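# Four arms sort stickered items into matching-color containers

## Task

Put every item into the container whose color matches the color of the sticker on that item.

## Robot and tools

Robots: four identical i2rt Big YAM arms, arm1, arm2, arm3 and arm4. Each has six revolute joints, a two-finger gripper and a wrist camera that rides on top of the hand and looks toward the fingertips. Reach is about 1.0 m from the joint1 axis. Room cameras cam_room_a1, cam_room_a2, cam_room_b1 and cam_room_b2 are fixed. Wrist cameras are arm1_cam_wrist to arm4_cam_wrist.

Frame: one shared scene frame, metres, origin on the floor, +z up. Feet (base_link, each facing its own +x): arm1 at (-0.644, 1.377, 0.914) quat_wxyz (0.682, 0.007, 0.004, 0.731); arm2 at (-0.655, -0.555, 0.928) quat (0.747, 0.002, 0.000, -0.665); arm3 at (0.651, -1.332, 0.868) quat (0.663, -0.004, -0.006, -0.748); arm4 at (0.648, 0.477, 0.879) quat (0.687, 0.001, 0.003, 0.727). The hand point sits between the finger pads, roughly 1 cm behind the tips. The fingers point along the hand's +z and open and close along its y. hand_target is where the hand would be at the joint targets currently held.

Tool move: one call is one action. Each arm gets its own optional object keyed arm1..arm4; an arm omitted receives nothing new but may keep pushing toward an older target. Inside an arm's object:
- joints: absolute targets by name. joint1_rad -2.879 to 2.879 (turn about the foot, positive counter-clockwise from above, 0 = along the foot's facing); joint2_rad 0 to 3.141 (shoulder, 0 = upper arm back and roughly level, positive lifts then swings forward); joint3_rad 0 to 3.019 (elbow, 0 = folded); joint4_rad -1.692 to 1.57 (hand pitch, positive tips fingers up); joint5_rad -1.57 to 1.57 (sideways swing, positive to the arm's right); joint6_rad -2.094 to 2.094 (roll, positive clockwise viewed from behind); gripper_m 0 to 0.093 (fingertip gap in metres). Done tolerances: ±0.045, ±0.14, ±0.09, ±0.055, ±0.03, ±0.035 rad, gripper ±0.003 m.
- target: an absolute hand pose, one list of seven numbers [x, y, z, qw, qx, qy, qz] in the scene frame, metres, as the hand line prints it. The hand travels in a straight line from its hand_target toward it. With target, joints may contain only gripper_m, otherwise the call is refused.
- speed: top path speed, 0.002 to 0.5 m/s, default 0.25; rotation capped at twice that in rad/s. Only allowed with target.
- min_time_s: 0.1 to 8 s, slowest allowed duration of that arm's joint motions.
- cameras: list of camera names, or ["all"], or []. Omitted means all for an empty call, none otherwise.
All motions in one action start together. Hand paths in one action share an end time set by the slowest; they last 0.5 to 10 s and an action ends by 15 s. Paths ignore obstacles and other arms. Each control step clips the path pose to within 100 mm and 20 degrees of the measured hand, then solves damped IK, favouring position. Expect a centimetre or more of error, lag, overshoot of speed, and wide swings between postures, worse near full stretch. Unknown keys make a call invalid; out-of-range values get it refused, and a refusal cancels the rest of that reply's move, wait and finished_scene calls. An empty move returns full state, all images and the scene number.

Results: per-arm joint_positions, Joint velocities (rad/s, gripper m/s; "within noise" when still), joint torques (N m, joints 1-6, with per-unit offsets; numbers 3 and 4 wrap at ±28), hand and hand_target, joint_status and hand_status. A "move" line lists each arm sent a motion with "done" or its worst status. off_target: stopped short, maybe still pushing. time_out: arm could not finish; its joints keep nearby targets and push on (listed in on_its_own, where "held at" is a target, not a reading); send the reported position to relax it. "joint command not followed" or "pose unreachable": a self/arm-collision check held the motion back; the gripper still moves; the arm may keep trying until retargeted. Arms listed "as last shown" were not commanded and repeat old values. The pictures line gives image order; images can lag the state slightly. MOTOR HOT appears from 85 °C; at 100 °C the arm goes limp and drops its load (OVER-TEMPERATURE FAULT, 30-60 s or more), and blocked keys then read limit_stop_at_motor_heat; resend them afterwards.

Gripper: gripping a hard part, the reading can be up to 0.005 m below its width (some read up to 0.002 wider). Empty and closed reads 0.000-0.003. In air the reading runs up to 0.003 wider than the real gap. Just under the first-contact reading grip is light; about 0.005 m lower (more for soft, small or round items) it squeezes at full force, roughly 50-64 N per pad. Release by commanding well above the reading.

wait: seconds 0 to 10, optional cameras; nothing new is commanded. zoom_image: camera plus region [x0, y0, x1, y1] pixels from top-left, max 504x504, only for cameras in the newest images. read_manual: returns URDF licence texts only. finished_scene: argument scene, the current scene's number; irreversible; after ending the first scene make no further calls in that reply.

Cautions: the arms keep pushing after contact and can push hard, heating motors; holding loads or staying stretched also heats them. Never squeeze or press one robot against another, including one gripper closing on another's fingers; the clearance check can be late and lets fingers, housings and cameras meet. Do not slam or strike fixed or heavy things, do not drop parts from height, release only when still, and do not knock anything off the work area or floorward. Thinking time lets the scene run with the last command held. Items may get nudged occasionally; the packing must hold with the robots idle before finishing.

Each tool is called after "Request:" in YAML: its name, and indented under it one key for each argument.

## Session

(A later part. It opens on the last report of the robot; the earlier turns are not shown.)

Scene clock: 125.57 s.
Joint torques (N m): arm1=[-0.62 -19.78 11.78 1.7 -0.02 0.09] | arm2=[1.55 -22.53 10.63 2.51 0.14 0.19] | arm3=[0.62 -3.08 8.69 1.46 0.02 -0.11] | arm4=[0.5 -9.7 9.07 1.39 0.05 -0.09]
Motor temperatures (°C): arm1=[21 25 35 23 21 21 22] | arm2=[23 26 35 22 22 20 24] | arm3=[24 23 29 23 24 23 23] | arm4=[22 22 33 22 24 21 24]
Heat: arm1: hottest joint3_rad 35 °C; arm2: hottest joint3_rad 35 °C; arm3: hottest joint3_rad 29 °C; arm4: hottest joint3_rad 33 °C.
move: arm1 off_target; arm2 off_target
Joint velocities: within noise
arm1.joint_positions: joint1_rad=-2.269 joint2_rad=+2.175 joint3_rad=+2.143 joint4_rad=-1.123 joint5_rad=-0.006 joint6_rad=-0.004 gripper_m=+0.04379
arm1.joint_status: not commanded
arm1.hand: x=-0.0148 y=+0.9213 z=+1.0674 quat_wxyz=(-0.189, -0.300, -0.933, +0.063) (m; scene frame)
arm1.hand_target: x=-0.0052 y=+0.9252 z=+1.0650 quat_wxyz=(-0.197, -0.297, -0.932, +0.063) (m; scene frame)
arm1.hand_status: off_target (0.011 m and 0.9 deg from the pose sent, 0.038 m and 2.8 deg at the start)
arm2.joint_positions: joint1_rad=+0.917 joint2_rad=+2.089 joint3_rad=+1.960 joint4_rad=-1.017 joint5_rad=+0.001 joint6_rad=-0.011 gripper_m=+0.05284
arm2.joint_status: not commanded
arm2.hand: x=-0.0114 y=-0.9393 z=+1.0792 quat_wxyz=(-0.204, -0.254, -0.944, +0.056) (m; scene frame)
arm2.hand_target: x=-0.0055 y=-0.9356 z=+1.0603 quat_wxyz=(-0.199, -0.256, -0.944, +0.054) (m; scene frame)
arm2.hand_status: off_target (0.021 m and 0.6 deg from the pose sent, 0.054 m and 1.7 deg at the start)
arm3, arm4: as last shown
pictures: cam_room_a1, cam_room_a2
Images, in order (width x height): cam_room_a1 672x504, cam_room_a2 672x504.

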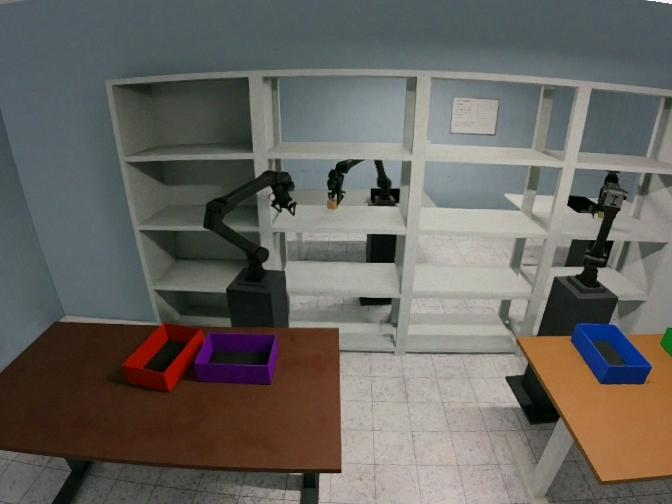

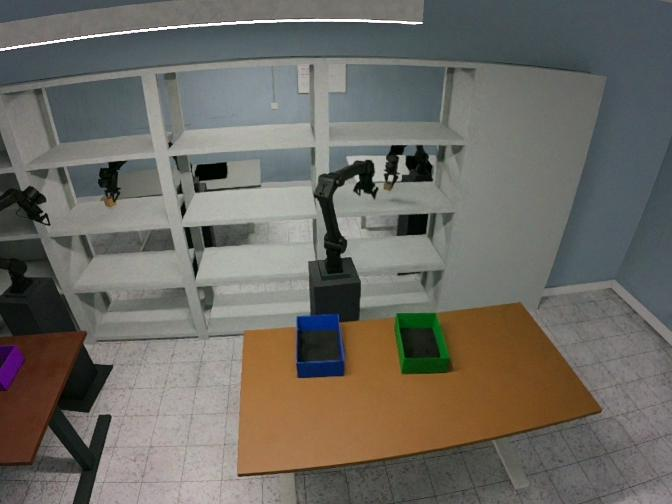

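Request:
move:
  arm1: {"target":[-0.005,0.925,1.035,0.1967,0.2972,0.9323,-0.0627],"speed":0.06}
  arm2: {"target":[-0.005,-0.936,1.030,0.1992,0.2563,0.9443,-0.0541],"speed":0.06}
  cameras: ["cam_room_a1","cam_room_a2"]

Request:
zoom_image:
  camera: "cam_room_a2"
  region: [360, 150, 440, 210]

Request:
zoom_image:
  camera: "cam_room_a1"
  region: [300, 180, 360, 230]

Scene clock: 133.13 s.
Joint torques (N m): arm1=[-0.62 -20.01 11.48 1.65 0.01 0.09] | arm2=[1.49 -22.48 10.44 2.43 0.15 0.19] | arm3=[0.56 -3.19 8.69 1.46 0.02 -0.11] | arm4=[0.73 -9.29 9.02 1.26 0.03 -0.06]
Motor temperatures (°C): arm1=[21 26 35 23 21 21 22] | arm2=[23 27 34 22 22 20 24] | arm3=[24 23 29 23 24 23 23] | arm4=[22 22 33 22 24 21 24]
Heat: arm1: hottest joint3_rad 35 °C; arm2: hottest joint3_rad 34 °C; arm3: hottest joint3_rad 29 °C; arm4: hottest joint3_rad 33 °C.
move: arm1 off_target; arm2 off_target
Joint velocities: within noise
arm1.joint_positions: joint1_rad=-2.269 joint2_rad=+2.181 joint3_rad=+2.080 joint4_rad=-1.051 joint5_rad=-0.006 joint6_rad=-0.004 gripper_m=+0.04379
arm1.joint_status: not commanded
arm1.hand: x=-0.0146 y=+0.9209 z=+1.0397 quat_wxyz=(-0.191, -0.300, -0.933, +0.063) (m; scene frame)
arm1.hand_target: x=-0.0053 y=+0.9251 z=+1.0349 quat_wxyz=(-0.197, -0.297, -0.932, +0.063) (m; scene frame)
arm1.hand_status: off_target (0.011 m and 0.8 deg from the pose sent, 0.034 m and 0.9 deg at the start)
arm2.joint_positions: joint1_rad=+0.917 joint2_rad=+2.103 joint3_rad=+1.911 joint4_rad=-0.948 joint5_rad=+0.001 joint6_rad=-0.011 gripper_m=+0.05284
arm2.joint_status: not commanded
arm2.hand: x=-0.0100 y=-0.9400 z=+1.0524 quat_wxyz=(-0.206, -0.254, -0.943, +0.057) (m; scene frame)
arm2.hand_target: x=-0.0057 y=-0.9355 z=+1.0301 quat_wxyz=(-0.199, -0.256, -0.944, +0.054) (m; scene frame)
arm2.hand_status: off_target (0.023 m and 0.9 deg from the pose sent, 0.050 m and 0.6 deg at the start)
arm3, arm4: as last shown
pictures: cam_room_a1, cam_room_a2
Images, in order (width x height): cam_room_a1 672x504, cam_room_a2 672x504.

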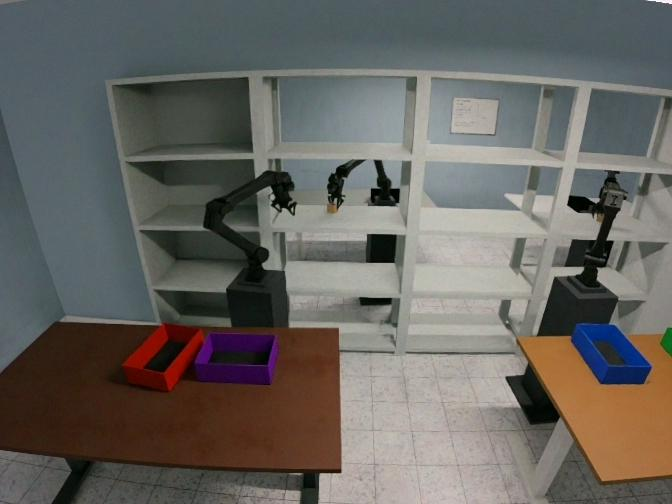

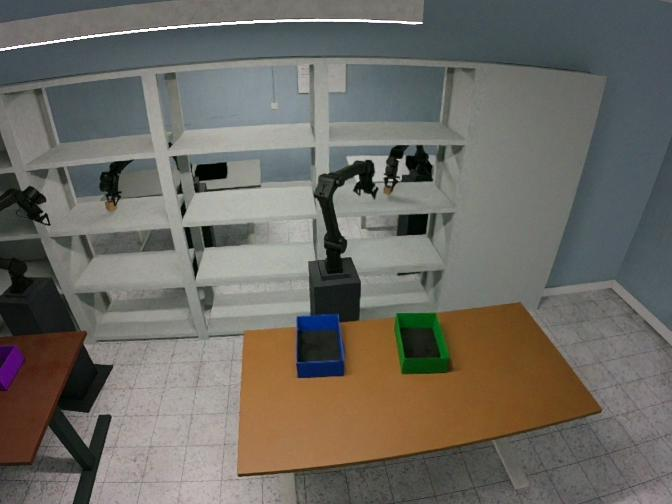

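Scaled by 6.300.

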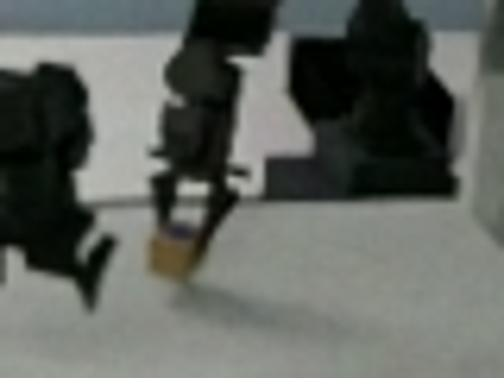

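Scaled by 8.400.

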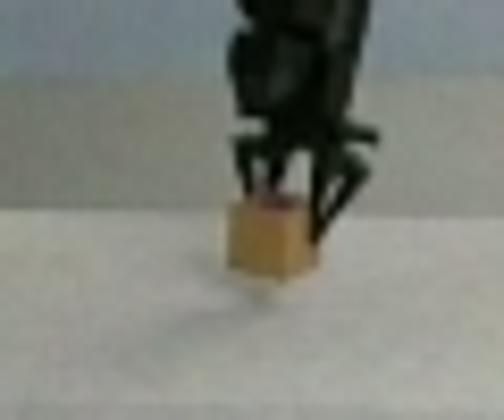

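Request:
move:
  arm1: {"target":[-0.005,0.925,1.021,0.1967,0.2972,0.9323,-0.0627],"speed":0.05}
  arm2: {"target":[-0.005,-0.936,1.012,0.1992,0.2563,0.9443,-0.0541],"speed":0.05}
  cameras: ["cam_room_a1","cam_room_a2"]

Request:
zoom_image:
  camera: "cam_room_a2"
  region: [360, 150, 440, 210]

Request:
zoom_image:
  camera: "cam_room_a1"
  region: [300, 180, 360, 230]

Scene clock: 140.50 s.
Joint torques (N m): arm1=[-0.62 -19.72 11.41 1.78 0.02 0.08] | arm2=[1.55 -22.18 10.21 2.47 0.14 0.18] | arm3=[0.62 -3.19 8.68 1.5 0.03 -0.11] | arm4=[0.26 -10.05 9.06 1.31 0.02 -0.09]
Motor temperatures (°C): arm1=[21 26 35 23 21 21 22] | arm2=[23 27 33 22 22 20 24] | arm3=[24 23 29 23 24 23 23] | arm4=[22 22 33 22 24 21 24]
Heat: arm1: hottest joint3_rad 35 °C; arm2: hottest joint3_rad 33 °C; arm3: hottest joint3_rad 29 °C; arm4: hottest joint3_rad 33 °C.
move: arm1 off_target; arm2 off_target
Joint velocities: within noise
arm1.joint_positions: joint1_rad=-2.269 joint2_rad=+2.185 joint3_rad=+2.055 joint4_rad=-1.019 joint5_rad=-0.006 joint6_rad=-0.004 gripper_m=+0.04379
arm1.joint_status: not commanded
arm1.hand: x=-0.0142 y=+0.9208 z=+1.0278 quat_wxyz=(-0.192, -0.300, -0.932, +0.064) (m; scene frame)
arm1.hand_target: x=-0.0052 y=+0.9253 z=+1.0211 quat_wxyz=(-0.197, -0.297, -0.932, +0.063) (m; scene frame)
arm1.hand_status: off_target (0.012 m and 0.6 deg from the pose sent, 0.021 m and 0.7 deg at the start)
arm2.joint_positions: joint1_rad=+0.917 joint2_rad=+2.114 joint3_rad=+1.885 joint4_rad=-0.908 joint5_rad=+0.001 joint6_rad=-0.011 gripper_m=+0.05284
arm2.joint_status: not commanded
arm2.hand: x=-0.0093 y=-0.9403 z=+1.0358 quat_wxyz=(-0.207, -0.254, -0.943, +0.057) (m; scene frame)
arm2.hand_target: x=-0.0058 y=-0.9355 z=+1.0121 quat_wxyz=(-0.199, -0.256, -0.944, +0.054) (m; scene frame)
arm2.hand_status: off_target (0.025 m and 1.0 deg from the pose sent, 0.041 m and 0.9 deg at the start)
arm3, arm4: as last shown
pictures: cam_room_a1, cam_room_a2
Images, in order (width x height): cam_room_a1 672x504, cam_room_a2 672x504.

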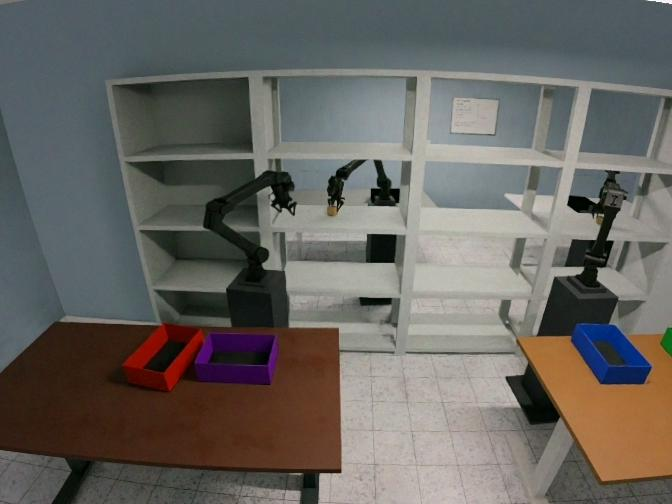

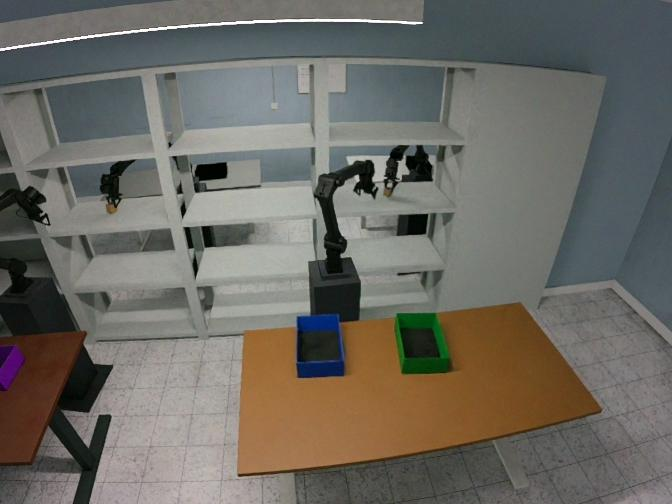

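Scaled by 6.300.

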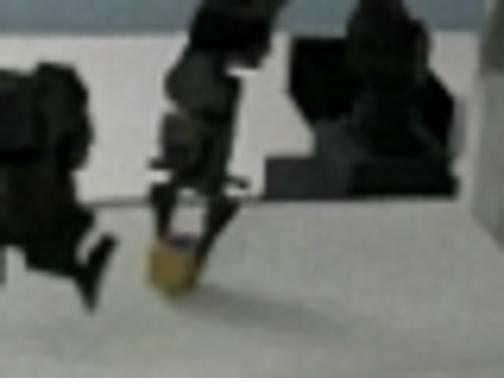

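Scaled by 8.400.

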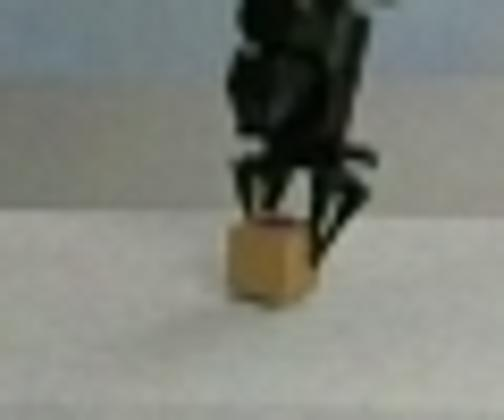

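Request:
move:
  arm1: {"target":[-0.005,0.925,1.011,0.1967,0.2972,0.9323,-0.0627],"speed":0.05}
  arm2: {"target":[-0.005,-0.936,1.002,0.1967,0.2563,0.9443,-0.0541],"speed":0.05}
  cameras: ["arm1_cam_wrist","arm2_cam_wrist","cam_room_a1","cam_room_a2"]

Request:
zoom_image:
  camera: "cam_room_a2"
  region: [360, 150, 440, 210]

Request:
zoom_image:
  camera: "cam_room_a1"
  region: [300, 180, 360, 230]

Scene clock: 148.13 s.
Joint torques (N m): arm1=[-1.38 -19.9 11.47 1.8 0.02 0.1] | arm2=[1.44 -22.07 10.07 2.43 0.15 0.18] | arm3=[0.56 -3.19 8.68 1.44 0.02 -0.11] | arm4=[0.5 -9.52 9.06 1.33 0.06 -0.08]
Motor temperatures (°C): arm1=[21 27 35 23 21 21 22] | arm2=[23 27 33 22 22 20 24] | arm3=[24 23 29 23 24 23 23] | arm4=[22 22 33 22 24 21 24]
Heat: arm1: hottest joint3_rad 35 °C; arm2: hottest joint3_rad 33 °C; arm3: hottest joint3_rad 29 °C; arm4: hottest joint3_rad 33 °C.
move: arm1 off_target; arm2 off_target
Joint velocities: within noise
arm1.joint_positions: joint1_rad=-2.269 joint2_rad=+2.190 joint3_rad=+2.039 joint4_rad=-0.996 joint5_rad=-0.006 joint6_rad=-0.004 gripper_m=+0.04379
arm1.joint_status: not commanded
arm1.hand: x=-0.0139 y=+0.9206 z=+1.0191 quat_wxyz=(-0.193, -0.300, -0.932, +0.064) (m; scene frame)
arm1.hand_target: x=-0.0052 y=+0.9252 z=+1.0111 quat_wxyz=(-0.197, -0.297, -0.932, +0.063) (m; scene frame)
arm1.hand_status: off_target (0.013 m and 0.5 deg from the pose sent, 0.020 m and 0.6 deg at the start)
arm2.joint_positions: joint1_rad=+0.917 joint2_rad=+2.121 joint3_rad=+1.878 joint4_rad=-0.893 joint5_rad=+0.002 joint6_rad=-0.011 gripper_m=+0.05284
arm2.joint_status: not commanded
arm2.hand: x=-0.0084 y=-0.9411 z=+1.0294 quat_wxyz=(-0.208, -0.254, -0.943, +0.058) (m; scene frame)
arm2.hand_target: x=-0.0059 y=-0.9354 z=+1.0024 quat_wxyz=(-0.197, -0.256, -0.945, +0.054) (m; scene frame)
arm2.hand_status: off_target (0.028 m and 1.4 deg from the pose sent, 0.035 m and 1.3 deg at the start)
arm3, arm4: as last shown
pictures: arm1_cam_wrist, arm2_cam_wrist, cam_room_a1, cam_room_a2
Images, in order (width x height): arm1_cam_wrist 672x504, arm2_cam_wrist 672x504, cam_room_a1 672x504, cam_room_a2 672x504.

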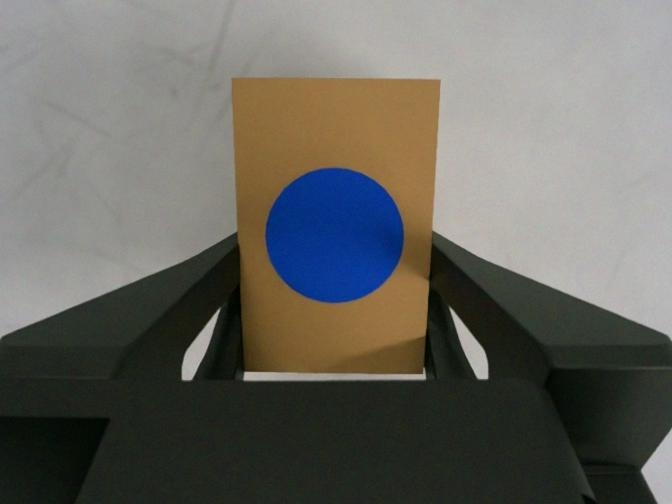

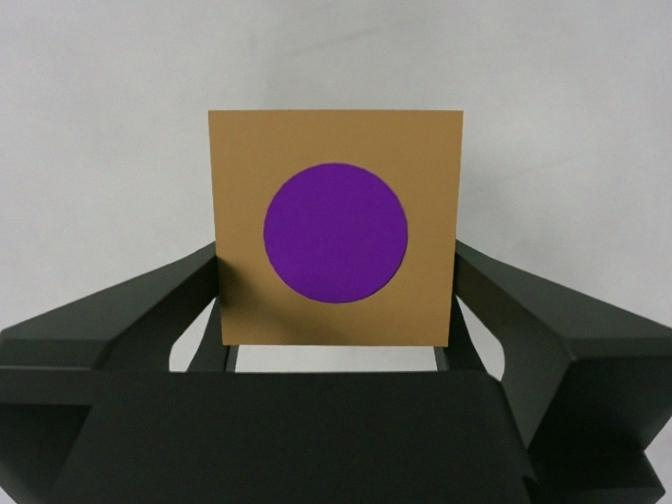

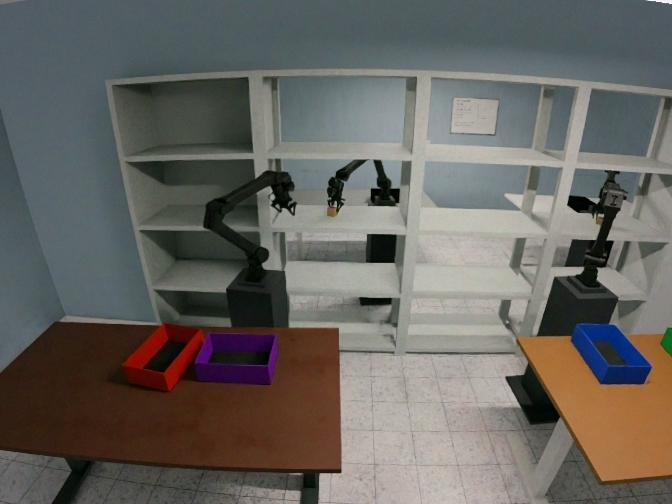

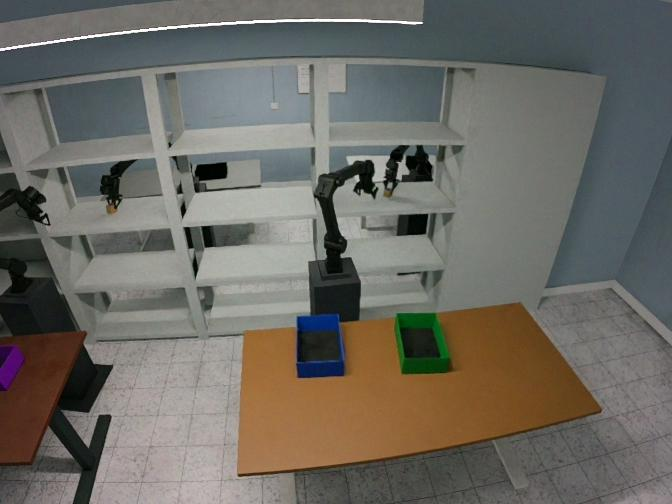

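Scaled by 6.300.

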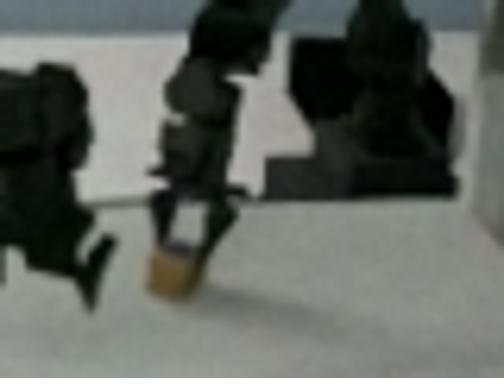

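Scaled by 8.400.

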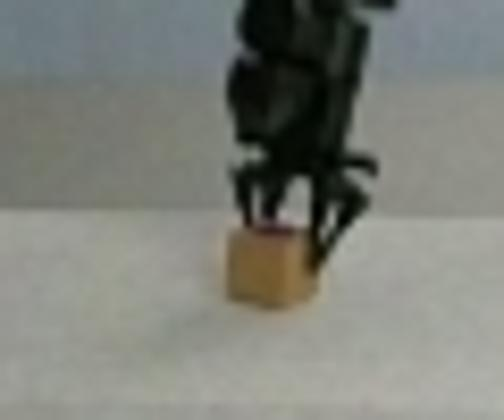

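Request:
move:
  arm1: {"target":[-0.005,0.925,1.003,0.1967,0.2972,0.9323,-0.0627],"speed":0.05}
  arm2: {"target":[-0.005,-0.936,0.994,0.1967,0.2563,0.9443,-0.0541],"speed":0.05}
  cameras: ["cam_room_a2"]

Request:
zoom_image:
  camera: "cam_room_a2"
  region: [360, 150, 440, 210]

Scene clock: 153.37 s.
Joint torques (N m): arm1=[-0.91 -19.49 10.55 1.8 -0.03 0.09] | arm2=[1.49 -21.66 9.47 2.48 0.15 0.18] | arm3=[0.73 -3.25 8.7 1.5 0.02 -0.11] | arm4=[0.21 -9.47 9.07 1.36 0.05 -0.08]
Motor temperatures (°C): arm1=[21 27 35 23 21 21 22] | arm2=[23 28 33 22 22 20 24] | arm3=[24 23 29 23 24 23 23] | arm4=[22 22 33 22 24 21 24]
Heat: arm1: hottest joint3_rad 35 °C; arm2: hottest joint3_rad 33 °C; arm3: hottest joint3_rad 29 °C; arm4: hottest joint3_rad 33 °C.
move: arm1 off_target; arm2 off_target
Joint velocities: within noise
arm1.joint_positions: joint1_rad=-2.269 joint2_rad=+2.190 joint3_rad=+2.034 joint4_rad=-0.980 joint5_rad=-0.006 joint6_rad=-0.004 gripper_m=+0.04379
arm1.joint_status: not commanded
arm1.hand: x=-0.0120 y=+0.9192 z=+1.0184 quat_wxyz=(-0.199, -0.299, -0.931, +0.066) (m; scene frame)
arm1.hand_target: x=-0.0055 y=+0.9253 z=+1.0030 quat_wxyz=(-0.196, -0.297, -0.932, +0.063) (m; scene frame)
arm1.hand_status: off_target (0.018 m and 0.5 deg from the pose sent, 0.019 m and 0.5 deg at the start)
arm2.joint_positions: joint1_rad=+0.917 joint2_rad=+2.121 joint3_rad=+1.874 joint4_rad=-0.878 joint5_rad=+0.002 joint6_rad=-0.011 gripper_m=+0.05284
arm2.joint_status: not commanded
arm2.hand: x=-0.0067 y=-0.9422 z=+1.0288 quat_wxyz=(-0.213, -0.254, -0.942, +0.059) (m; scene frame)
arm2.hand_target: x=-0.0063 y=-0.9352 z=+0.9946 quat_wxyz=(-0.197, -0.256, -0.945, +0.054) (m; scene frame)
arm2.hand_status: off_target (0.035 m and 2.0 deg from the pose sent, 0.036 m and 1.4 deg at the start)
arm3, arm4: as last shown
pictures: cam_room_a2
Images, in order (width x height): cam_room_a2 672x504.

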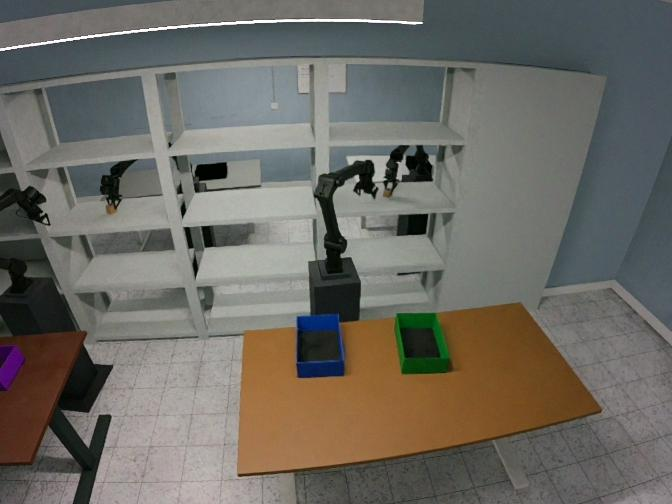

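Scaled by 6.300.

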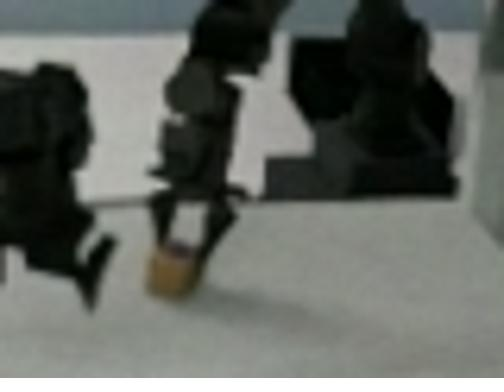

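Request:
move:
  arm1: {"target":[-0.005,0.925,1.017,0.1967,0.2972,0.9323,-0.0627],"speed":0.08}
  arm2: {"target":[-0.005,-0.936,1.013,0.1992,0.2563,0.9443,-0.0541],"speed":0.08}

Request:
move:
  arm1: {"joints":{"gripper_m":0.066}}
  arm2: {"joints":{"gripper_m":0.076}}

Request:
move:
  arm1: {"target":[-0.03,0.940,1.105,0.1967,0.2972,0.9323,-0.0627],"speed":0.12,"joints":{"gripper_m":0.08}}
  arm2: {"target":[-0.03,-0.921,1.09,0.1992,0.2563,0.9443,-0.0541],"speed":0.12,"joints":{"gripper_m":0.09}}
  cameras: ["arm1_cam_wrist","arm2_cam_wrist"]

Request:
move:
  arm1: {"target":[-0.27,1.08,1.11,0.1967,0.2972,0.9323,-0.0627],"speed":0.25}
  arm2: {"target":[-0.27,-0.795,1.11,0.1992,0.2563,0.9443,-0.0541],"speed":0.25}
  cameras: ["cam_room_a1","cam_room_a2"]

Scene clock: 164.13 s.
Joint torques (N m): arm1=[-1.49 -19.84 12.71 0.76 0.01 0.12] | arm2=[1.55 -22.83 11.43 1.14 0.08 0.18] | arm3=[0.56 -3.25 8.65 1.48 0.02 -0.11] | arm4=[0.56 -9.64 8.94 1.44 0.02 -0.08]
Motor temperatures (°C): arm1=[21 27 35 23 21 21 22] | arm2=[23 28 33 22 22 20 24] | arm3=[24 23 29 23 24 23 23] | arm4=[22 22 33 22 24 21 24]
Heat: arm1: hottest joint3_rad 35 °C; arm2: hottest joint3_rad 33 °C; arm3: hottest joint3_rad 29 °C; arm4: hottest joint3_rad 33 °C.
move: arm1 done; arm2 off_target
Joint velocities: within noise
arm1.joint_positions: joint1_rad=-2.269 joint2_rad=+2.190 joint3_rad=+2.034 joint4_rad=-0.980 joint5_rad=-0.006 joint6_rad=-0.004 gripper_m=+0.04379
arm1.joint_status: not commanded
arm1.hand: x=-0.0121 y=+0.9192 z=+1.0184 quat_wxyz=(-0.198, -0.299, -0.931, +0.066) (m; scene frame)
arm1.hand_target: x=-0.0052 y=+0.9251 z=+1.0169 quat_wxyz=(-0.197, -0.297, -0.932, +0.063) (m; scene frame)
arm1.hand_status: done (0.009 m and 0.5 deg from the pose sent, 0.009 m and 0.5 deg at the start)
arm2.joint_positions: joint1_rad=+0.917 joint2_rad=+2.121 joint3_rad=+1.874 joint4_rad=-0.878 joint5_rad=+0.002 joint6_rad=-0.011 gripper_m=+0.05284
arm2.joint_status: not commanded
arm2.hand: x=-0.0067 y=-0.9422 z=+1.0288 quat_wxyz=(-0.213, -0.254, -0.942, +0.059) (m; scene frame)
arm2.hand_target: x=-0.0053 y=-0.9358 z=+1.0131 quat_wxyz=(-0.199, -0.256, -0.944, +0.054) (m; scene frame)
arm2.hand_status: off_target (0.017 m and 1.8 deg from the pose sent, 0.017 m and 1.8 deg at the start)
arm3, arm4: as last shown
pictures: none

Scene clock: 164.63 s.
Joint torques (N m): arm1=[-0.91 -20.13 12.79 0.8 -0.04 0.09] | arm2=[1.44 -22.83 11.43 1.16 0.09 0.18] | arm3=[0.56 -3.08 8.68 1.5 0.02 -0.11] | arm4=[0.03 -9.82 9.05 1.35 0 -0.09]
Motor temperatures (°C): arm1=[21 27 35 23 21 21 22] | arm2=[23 28 33 22 22 20 24] | arm3=[24 23 29 23 24 23 23] | arm4=[22 22 33 22 24 21 24]
Heat: arm1: hottest joint3_rad 35 °C; arm2: hottest joint3_rad 33 °C; arm3: hottest joint3_rad 29 °C; arm4: hottest joint3_rad 33 °C.
move: arm1 done; arm2 done
Joint velocities: within noise
arm1.joint_positions: joint1_rad=-2.269 joint2_rad=+2.190 joint3_rad=+2.034 joint4_rad=-0.980 joint5_rad=-0.006 joint6_rad=-0.004 gripper_m=+0.06597
arm1.joint_status: all done
arm1.hand: x=-0.0121 y=+0.9192 z=+1.0184 quat_wxyz=(-0.198, -0.299, -0.931, +0.066) (m; scene frame)
arm1.hand_target: x=-0.0052 y=+0.9251 z=+1.0170 quat_wxyz=(-0.197, -0.297, -0.932, +0.063) (m; scene frame)
arm1.hand_status: not commanded
arm2.joint_positions: joint1_rad=+0.917 joint2_rad=+2.121 joint3_rad=+1.874 joint4_rad=-0.878 joint5_rad=+0.002 joint6_rad=-0.011 gripper_m=+0.07594
arm2.joint_status: all done
arm2.hand: x=-0.0067 y=-0.9422 z=+1.0288 quat_wxyz=(-0.213, -0.254, -0.942, +0.059) (m; scene frame)
arm2.hand_target: x=-0.0053 y=-0.9358 z=+1.0131 quat_wxyz=(-0.199, -0.256, -0.944, +0.054) (m; scene frame)
arm2.hand_status: not commanded
arm3, arm4: as last shown
pictures: none

Scene clock: 166.07 s.
Joint torques (N m): arm1=[-1.73 -21.19 14.64 0.66 -0.03 0.14] | arm2=[1.55 -23.77 11.1 1.06 0.09 0.19] | arm3=[0.67 -3.19 8.7 1.51 0.04 -0.12] | arm4=[0.15 -9.7 9.06 1.28 0 -0.06]
Motor temperatures (°C): arm1=[21 28 35 23 21 21 22] | arm2=[23 28 33 22 22 20 24] | arm3=[24 23 29 23 24 23 23] | arm4=[22 22 33 22 24 21 24]
Heat: arm1: hottest joint3_rad 35 °C; arm2: hottest joint3_rad 33 °C; arm3: hottest joint3_rad 29 °C; arm4: hottest joint3_rad 33 °C.
move: arm1 off_target; arm2 done
Joint velocities: within noise
arm1.joint_positions: joint1_rad=-2.269 joint2_rad=+2.088 joint3_rad=+2.034 joint4_rad=-1.125 joint5_rad=-0.007 joint6_rad=-0.004 gripper_m=+0.07994
arm1.joint_status: all done
arm1.hand: x=-0.0389 y=+0.9394 z=+1.0796 quat_wxyz=(-0.178, -0.301, -0.935, +0.059) (m; scene frame)
arm1.hand_target: x=-0.0307 y=+0.9404 z=+1.1049 quat_wxyz=(-0.197, -0.297, -0.932, +0.063) (m; scene frame)
arm1.hand_status: off_target (0.027 m and 2.2 deg from the pose sent, 0.091 m and 0.5 deg at the start)
arm2.joint_positions: joint1_rad=+0.917 joint2_rad=+2.015 joint3_rad=+1.874 joint4_rad=-0.998 joint5_rad=+0.002 joint6_rad=-0.011 gripper_m=+0.08990
arm2.joint_status: all done
arm2.hand: x=-0.0302 y=-0.9284 z=+1.0920 quat_wxyz=(-0.206, -0.254, -0.943, +0.057) (m; scene frame)
arm2.hand_target: x=-0.0300 y=-0.9209 z=+1.0899 quat_wxyz=(-0.199, -0.256, -0.944, +0.054) (m; scene frame)
arm2.hand_status: done (0.008 m and 0.9 deg from the pose sent, 0.069 m and 1.8 deg at the start)
arm3.joint_positions: joint1_rad=-1.977 joint2_rad=+0.751 joint3_rad=+0.966 joint4_rad=-1.334 joint5_rad=+0.000 joint6_rad=+0.006 gripper_m=+0.09400
arm3.joint_status: not commanded
arm3.hand: x=+0.4151 y=-1.1899 z=+1.1626 quat_wxyz=(+0.051, -0.941, +0.258, +0.215) (m; scene frame)
arm3.hand_target: x=+0.4156 y=-1.1870 z=+1.1628 quat_wxyz=(+0.055, -0.938, +0.260, +0.221) (m; scene frame)
arm3.hand_status: not commanded
arm4.joint_positions: joint1_rad=+0.917 joint2_rad=+1.221 joint3_rad=+1.119 joint4_rad=-0.996 joint5_rad=+0.001 joint6_rad=+0.013 gripper_m=+0.09398
arm4.joint_status: not commanded
arm4.hand: x=+0.2784 y=+0.7311 z=+1.1297 quat_wxyz=(-0.066, +0.927, -0.293, -0.226) (m; scene frame)
arm4.hand_target: x=+0.2763 y=+0.7361 z=+1.1296 quat_wxyz=(-0.069, +0.926, -0.290, -0.230) (m; scene frame)
arm4.hand_status: not commanded
pictures: arm1_cam_wrist, arm2_cam_wrist
Images, in order (width x height): arm1_cam_wrist 672x504, arm2_cam_wrist 672x504.

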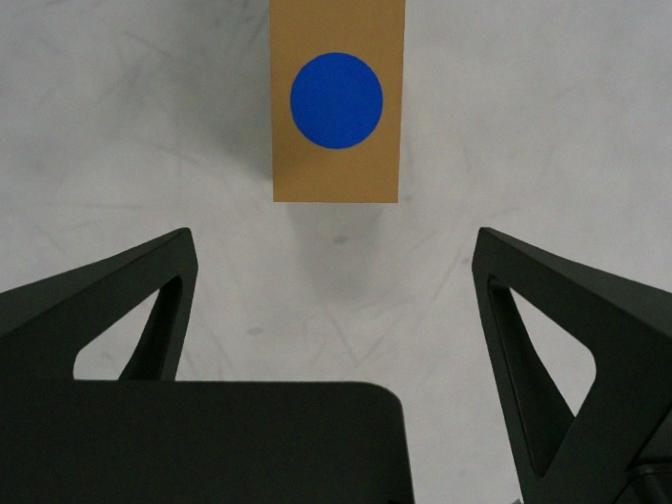

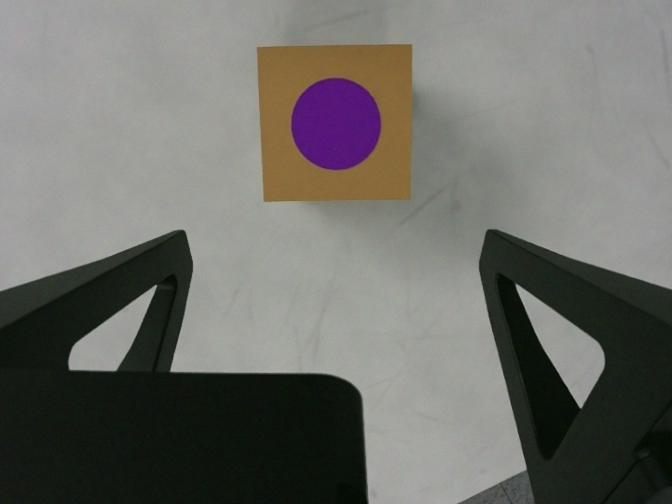

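Scene clock: 167.77 s.
Joint torques (N m): arm1=[-2.67 -8.64 11.41 1.59 -0.07 -0.06] | arm2=[0.03 -11.16 10.06 1.78 -0.19 -0.06] | arm3=[0.73 -3.14 8.68 1.47 0.03 -0.12] | arm4=[0.32 -9.58 8.95 1.2 0.03 -0.09]
Motor temperatures (°C): arm1=[21 28 35 23 21 21 22] | arm2=[23 28 33 22 22 20 24] | arm3=[24 23 29 23 24 23 23] | arm4=[22 22 33 22 24 21 24]
Heat: arm1: hottest joint3_rad 35 °C; arm2: hottest joint3_rad 33 °C; arm3: hottest joint3_rad 29 °C; arm4: hottest joint3_rad 33 °C.
move: arm1 done; arm2 done
Joint velocities: within noise
arm1.joint_positions: joint1_rad=-2.318 joint2_rad=+1.336 joint3_rad=+1.103 joint4_rad=-0.928 joint5_rad=-0.034 joint6_rad=-0.052 gripper_m=+0.07994
arm1.joint_status: not commanded
arm1.hand: x=-0.2711 y=+1.0861 z=+1.1065 quat_wxyz=(-0.188, -0.298, -0.934, +0.058) (m; scene frame)
arm1.hand_target: x=-0.2700 y=+1.0801 z=+1.1101 quat_wxyz=(-0.197, -0.297, -0.932, +0.063) (m; scene frame)
arm1.hand_status: done (0.007 m and 1.1 deg from the pose sent, 0.272 m and 2.2 deg at the start)
arm2.joint_positions: joint1_rad=+0.906 joint2_rad=+1.295 joint3_rad=+1.033 joint4_rad=-0.882 joint5_rad=-0.004 joint6_rad=-0.014 gripper_m=+0.08990
arm2.joint_status: not commanded
arm2.hand: x=-0.2662 y=-0.7931 z=+1.1169 quat_wxyz=(-0.205, -0.258, -0.943, +0.055) (m; scene frame)
arm2.hand_target: x=-0.2700 y=-0.7948 z=+1.1100 quat_wxyz=(-0.199, -0.256, -0.944, +0.054) (m; scene frame)
arm2.hand_status: done (0.008 m and 0.7 deg from the pose sent, 0.275 m and 0.9 deg at the start)
arm3, arm4: as last shown
pictures: cam_room_a1, cam_room_a2
Images, in order (width x height): cam_room_a1 672x504, cam_room_a2 672x504.

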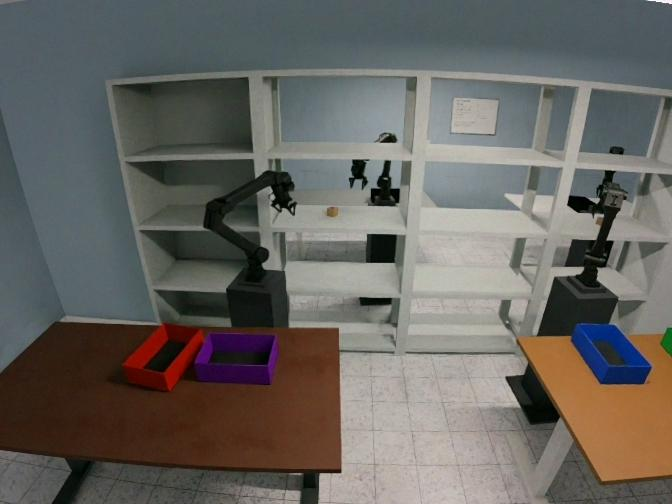

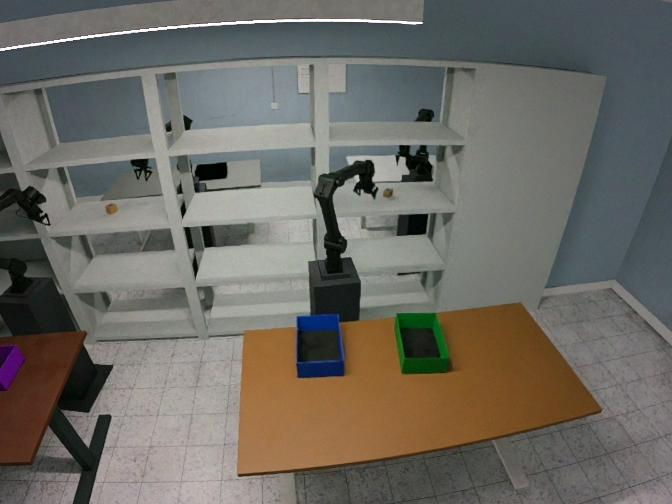

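Request:
move:
  arm3: {"target":[0.015,-0.957,1.10,0.0613,-0.9383,0.2554,0.2250],"speed":0.17}
  arm4: {"target":[0.0,0.925,1.10,0.0711,-0.9261,0.2965,0.2221],"speed":0.17,"joints":{"gripper_m":0.08}}
  cameras: ["arm3_cam_wrist","arm4_cam_wrist"]

Scene clock: 178.07 s.
Joint torques (N m): arm1=[-2.14 -8.12 11.3 1.68 -0.07 -0.05] | arm2=[0.09 -11.22 10.03 1.8 -0.19 -0.05] | arm3=[1.73 -23 14.04 0.5 0.13 -0.11] | arm4=[0.97 -23.77 12.66 0.38 0.2 0.07]
Motor temperatures (°C): arm1=[21 27 35 23 21 21 22] | arm2=[23 28 33 22 22 20 24] | arm3=[24 23 30 23 24 23 23] | arm4=[22 22 34 22 24 21 24]
Heat: arm1: hottest joint3_rad 35 °C; arm2: hottest joint3_rad 33 °C; arm3: hottest joint3_rad 30 °C; arm4: hottest joint3_rad 34 °C.
move: arm3 off_target; arm4 off_target
Joint velocities: within noise
arm1, arm2: as last shown
arm3.joint_positions: joint1_rad=-1.977 joint2_rad=+1.985 joint3_rad=+1.962 joint4_rad=-1.110 joint5_rad=+0.010 joint6_rad=+0.006 gripper_m=+0.09400
arm3.joint_status: not commanded
arm3.hand: x=+0.0268 y=-0.9627 z=+1.0784 quat_wxyz=(+0.055, -0.942, +0.260, +0.206) (m; scene frame)
arm3.hand_target: x=+0.0161 y=-0.9576 z=+1.1000 quat_wxyz=(+0.061, -0.938, +0.255, +0.225) (m; scene frame)
arm3.hand_status: off_target (0.025 m and 2.4 deg from the pose sent, 0.467 m and 1.7 deg at the start)
arm4.joint_positions: joint1_rad=+0.917 joint2_rad=+2.156 joint3_rad=+2.230 joint4_rad=-1.191 joint5_rad=+0.010 joint6_rad=+0.013 gripper_m=+0.08011
arm4.joint_status: all done
arm4.hand: x=+0.0076 y=+0.9170 z=+1.0946 quat_wxyz=(-0.067, +0.929, -0.294, -0.215) (m; scene frame)
arm4.hand_target: x=+0.0006 y=+0.9247 z=+1.0999 quat_wxyz=(-0.071, +0.926, -0.296, -0.223) (m; scene frame)
arm4.hand_status: off_target (0.012 m and 1.0 deg from the pose sent, 0.341 m and 0.9 deg at the start)
pictures: arm3_cam_wrist, arm4_cam_wrist
Images, in order (width x height): arm3_cam_wrist 672x504, arm4_cam_wrist 672x504.

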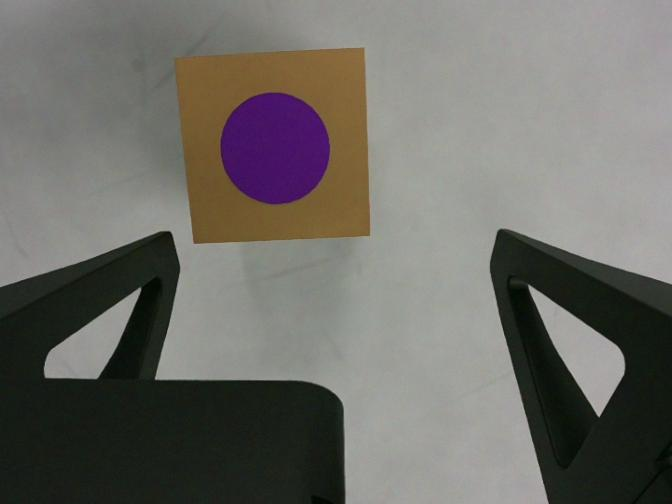

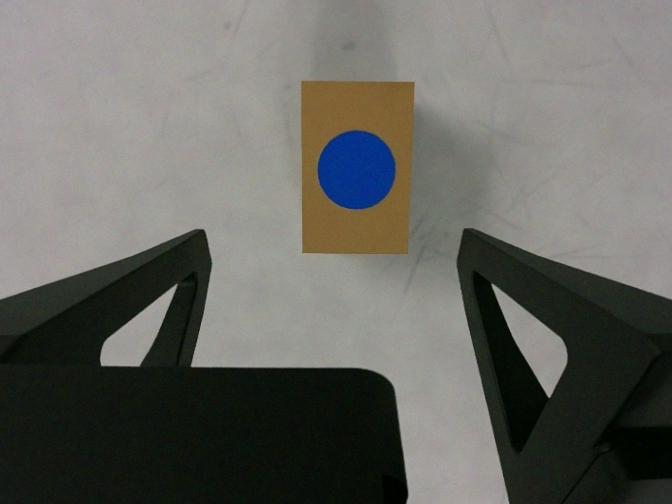

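Request:
move:
  arm3: {"target":[-0.012,-0.967,1.052,0.0550,-0.9450,0.2295,0.2266],"speed":0.1}
  arm4: {"target":[-0.007,0.941,1.022,0.0711,-0.9261,0.2965,0.2221],"speed":0.1}
  cameras: ["arm3_cam_wrist","arm4_cam_wrist"]

Scene clock: 195.03 s.
Joint torques (N m): arm1=[-2.2 -8.35 11.43 1.62 -0.06 -0.01] | arm2=[0.15 -11.16 10.03 1.76 -0.2 -0.05] | arm3=[2.37 -23.36 12.16 1.48 -0.08 -0.12] | arm4=[0.91 -24.76 9.62 1.44 0.01 -0.05]
Motor temperatures (°C): arm1=[21 26 35 23 21 21 22] | arm2=[23 27 33 22 22 20 23] | arm3=[24 24 30 23 24 23 23] | arm4=[22 23 36 22 24 21 24]
Heat: arm1: hottest joint3_rad 35 °C; arm2: hottest joint3_rad 33 °C; arm3: hottest joint3_rad 30 °C; arm4: hottest joint3_rad 36 °C.
move: arm3 off_target; arm4 off_target
Joint velocities: within noise
arm1, arm2: as last shown
arm3.joint_positions: joint1_rad=-1.961 joint2_rad=+2.044 joint3_rad=+1.962 joint4_rad=-1.047 joint5_rad=+0.002 joint6_rad=-0.017 gripper_m=+0.09400
arm3.joint_status: not commanded
arm3.hand: x=+0.0043 y=-0.9656 z=+1.0425 quat_wxyz=(+0.052, -0.947, +0.240, +0.209) (m; scene frame)
arm3.hand_target: x=-0.0113 y=-0.9675 z=+1.0522 quat_wxyz=(+0.055, -0.945, +0.230, +0.227) (m; scene frame)
arm3.hand_status: off_target (0.019 m and 2.4 deg from the pose sent, 0.047 m and 4.2 deg at the start)
arm4.joint_positions: joint1_rad=+0.907 joint2_rad=+2.214 joint3_rad=+2.165 joint4_rad=-1.056 joint5_rad=+0.010 joint6_rad=+0.013 gripper_m=+0.08011
arm4.joint_status: not commanded
arm4.hand: x=-0.0042 y=+0.9338 z=+1.0335 quat_wxyz=(-0.070, +0.926, -0.298, -0.221) (m; scene frame)
arm4.hand_target: x=-0.0066 y=+0.9408 z=+1.0220 quat_wxyz=(-0.071, +0.926, -0.296, -0.222) (m; scene frame)
arm4.hand_status: off_target (0.014 m and 0.3 deg from the pose sent, 0.078 m and 1.0 deg at the start)
pictures: arm3_cam_wrist, arm4_cam_wrist
Images, in order (width x height): arm3_cam_wrist 672x504, arm4_cam_wrist 672x504.

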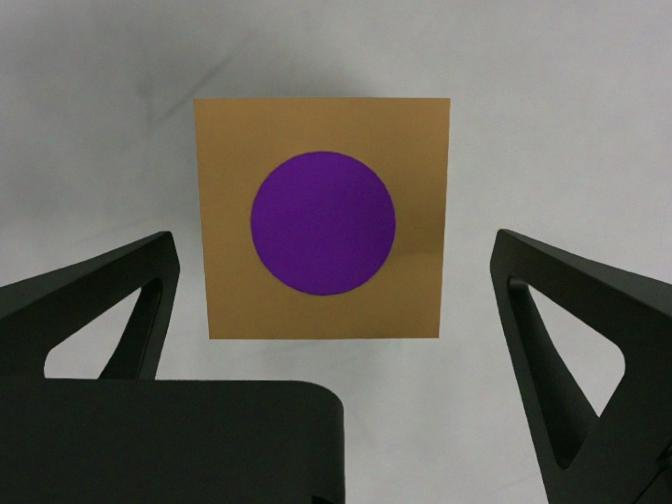

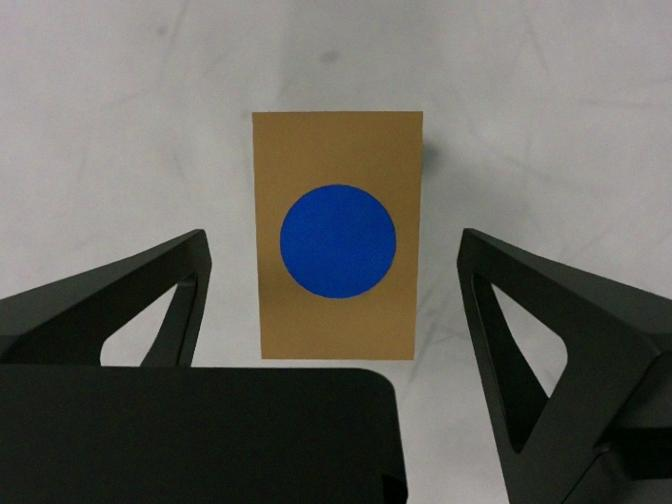

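Request:
move:
  arm3: {"target":[-0.015,-0.967,1.037,0.0550,-0.9450,0.2295,0.2266],"speed":0.08}
  arm4: {"target":[-0.007,0.941,0.999,0.0711,-0.9261,0.2965,0.2221],"speed":0.08}
  cameras: ["arm3_cam_wrist","arm4_cam_wrist"]

Request:
move:
  arm3: {"joints":{"gripper_m":0.036}}
  arm4: {"joints":{"gripper_m":0.024}}
  cameras: ["arm3_cam_wrist","arm4_cam_wrist"]

Scene clock: 202.37 s.
Joint torques (N m): arm1=[-2.32 -8.94 11.23 1.72 -0.08 -0.04] | arm2=[0.09 -11.05 10.04 1.77 -0.19 -0.06] | arm3=[2.61 -23.24 10.7 1.46 -0.04 -0.11] | arm4=[0.21 -23.94 8.92 1.29 0.03 -0.05]
Motor temperatures (°C): arm1=[21 26 35 23 21 21 22] | arm2=[23 27 33 22 22 20 23] | arm3=[24 24 30 23 24 23 23] | arm4=[22 24 36 22 24 21 24]
Heat: arm1: hottest joint3_rad 35 °C; arm2: hottest joint3_rad 33 °C; arm3: hottest joint3_rad 30 °C; arm4: hottest joint3_rad 36 °C.
move: arm3 off_target; arm4 off_target
Joint velocities: within noise
arm1, arm2: as last shown
arm3.joint_positions: joint1_rad=-1.961 joint2_rad=+2.052 joint3_rad=+1.962 joint4_rad=-1.015 joint5_rad=+0.002 joint6_rad=-0.018 gripper_m=+0.09400
arm3.joint_status: not commanded
arm3.hand: x=-0.0022 y=-0.9619 z=+1.0401 quat_wxyz=(+0.055, -0.944, +0.239, +0.220) (m; scene frame)
arm3.hand_target: x=-0.0147 y=-0.9673 z=+1.0372 quat_wxyz=(+0.055, -0.945, +0.229, +0.227) (m; scene frame)
arm3.hand_status: off_target (0.014 m and 1.4 deg from the pose sent, 0.020 m and 2.4 deg at the start)
arm4.joint_positions: joint1_rad=+0.907 joint2_rad=+2.214 joint3_rad=+2.122 joint4_rad=-1.000 joint5_rad=+0.010 joint6_rad=+0.013 gripper_m=+0.08011
arm4.joint_status: not commanded
arm4.hand: x=-0.0057 y=+0.9347 z=+1.0185 quat_wxyz=(-0.072, +0.924, -0.298, -0.227) (m; scene frame)
arm4.hand_target: x=-0.0064 y=+0.9406 z=+0.9991 quat_wxyz=(-0.071, +0.926, -0.296, -0.222) (m; scene frame)
arm4.hand_status: off_target (0.021 m and 0.6 deg from the pose sent, 0.035 m and 0.3 deg at the start)
pictures: arm3_cam_wrist, arm4_cam_wrist
Images, in order (width x height): arm3_cam_wrist 672x504, arm4_cam_wrist 672x504.

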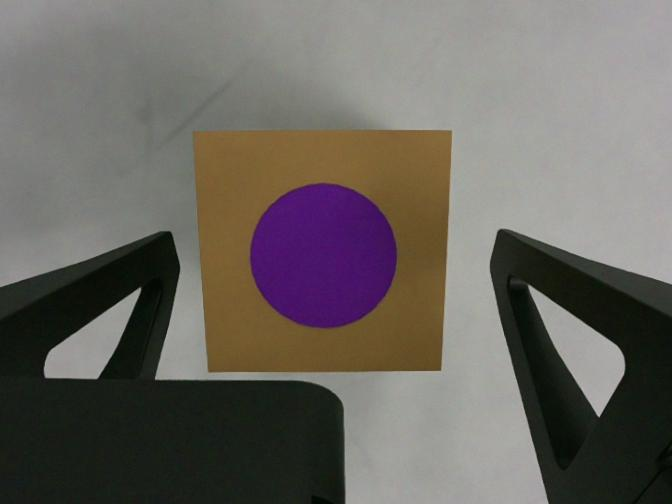

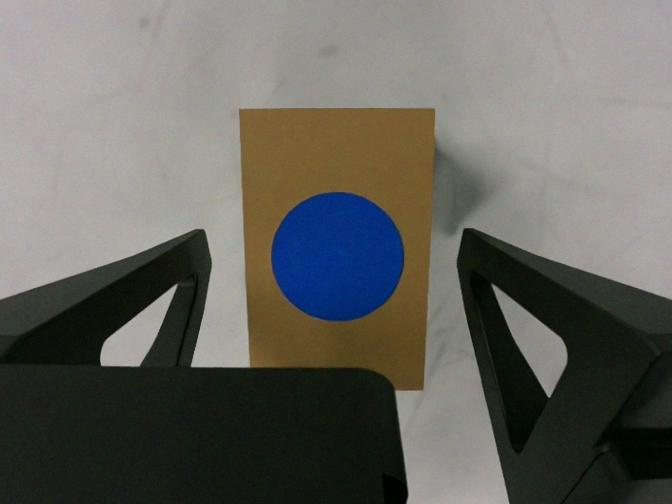

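Scene clock: 203.00 s.
Joint torques (N m): arm1=[-2.37 -8.64 11.34 1.68 -0.07 -0.06] | arm2=[0.09 -11.05 10.03 1.8 -0.19 -0.06] | arm3=[2.55 -23.18 10.69 1.46 -0.03 -0.11] | arm4=[0.26 -24 9.11 1.36 -0.02 -0.06]
Motor temperatures (°C): arm1=[21 26 35 23 21 21 22] | arm2=[23 27 33 22 22 20 23] | arm3=[24 24 30 23 24 23 23] | arm4=[22 24 36 22 24 21 24]
Heat: arm1: hottest joint3_rad 35 °C; arm2: hottest joint3_rad 33 °C; arm3: hottest joint3_rad 30 °C; arm4: hottest joint3_rad 36 °C.
move: arm3 off_target; arm4 off_target
Joint velocities: within noise
arm1, arm2: as last shown
arm3.joint_positions: joint1_rad=-1.961 joint2_rad=+2.052 joint3_rad=+1.962 joint4_rad=-1.015 joint5_rad=+0.002 joint6_rad=-0.018 gripper_m=+0.05320
arm3.joint_status: gripper_m off_target (ended at +0.05323, target +0.03600)
arm3.hand: x=-0.0023 y=-0.9622 z=+1.0401 quat_wxyz=(+0.055, -0.944, +0.239, +0.220) (m; scene frame)
arm3.hand_target: x=-0.0147 y=-0.9674 z=+1.0372 quat_wxyz=(+0.055, -0.945, +0.229, +0.227) (m; scene frame)
arm3.hand_status: not commanded
arm4.joint_positions: joint1_rad=+0.907 joint2_rad=+2.214 joint3_rad=+2.122 joint4_rad=-1.000 joint5_rad=+0.010 joint6_rad=+0.013 gripper_m=+0.04439
arm4.joint_status: gripper_m off_target (ended at +0.04441, target +0.02400)
arm4.hand: x=-0.0057 y=+0.9347 z=+1.0185 quat_wxyz=(-0.072, +0.924, -0.298, -0.227) (m; scene frame)
arm4.hand_target: x=-0.0064 y=+0.9406 z=+0.9991 quat_wxyz=(-0.071, +0.926, -0.296, -0.222) (m; scene frame)
arm4.hand_status: not commanded
pictures: arm3_cam_wrist, arm4_cam_wrist
Images, in order (width x height): arm3_cam_wrist 672x504, arm4_cam_wrist 672x504.

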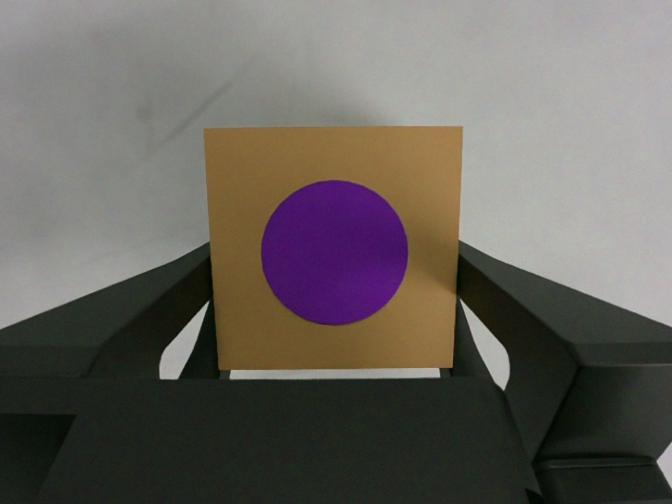

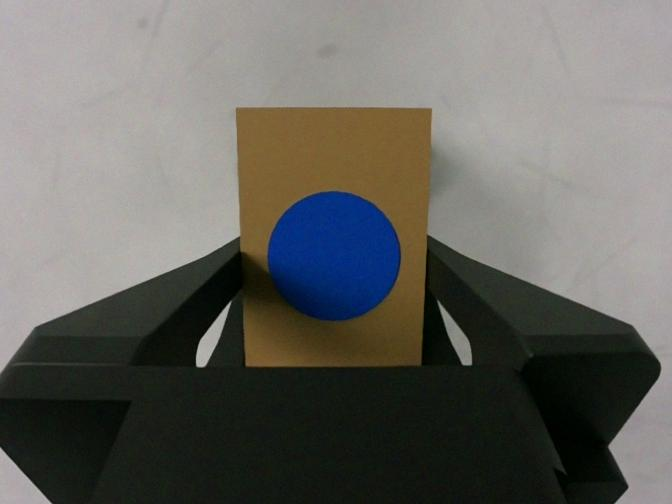

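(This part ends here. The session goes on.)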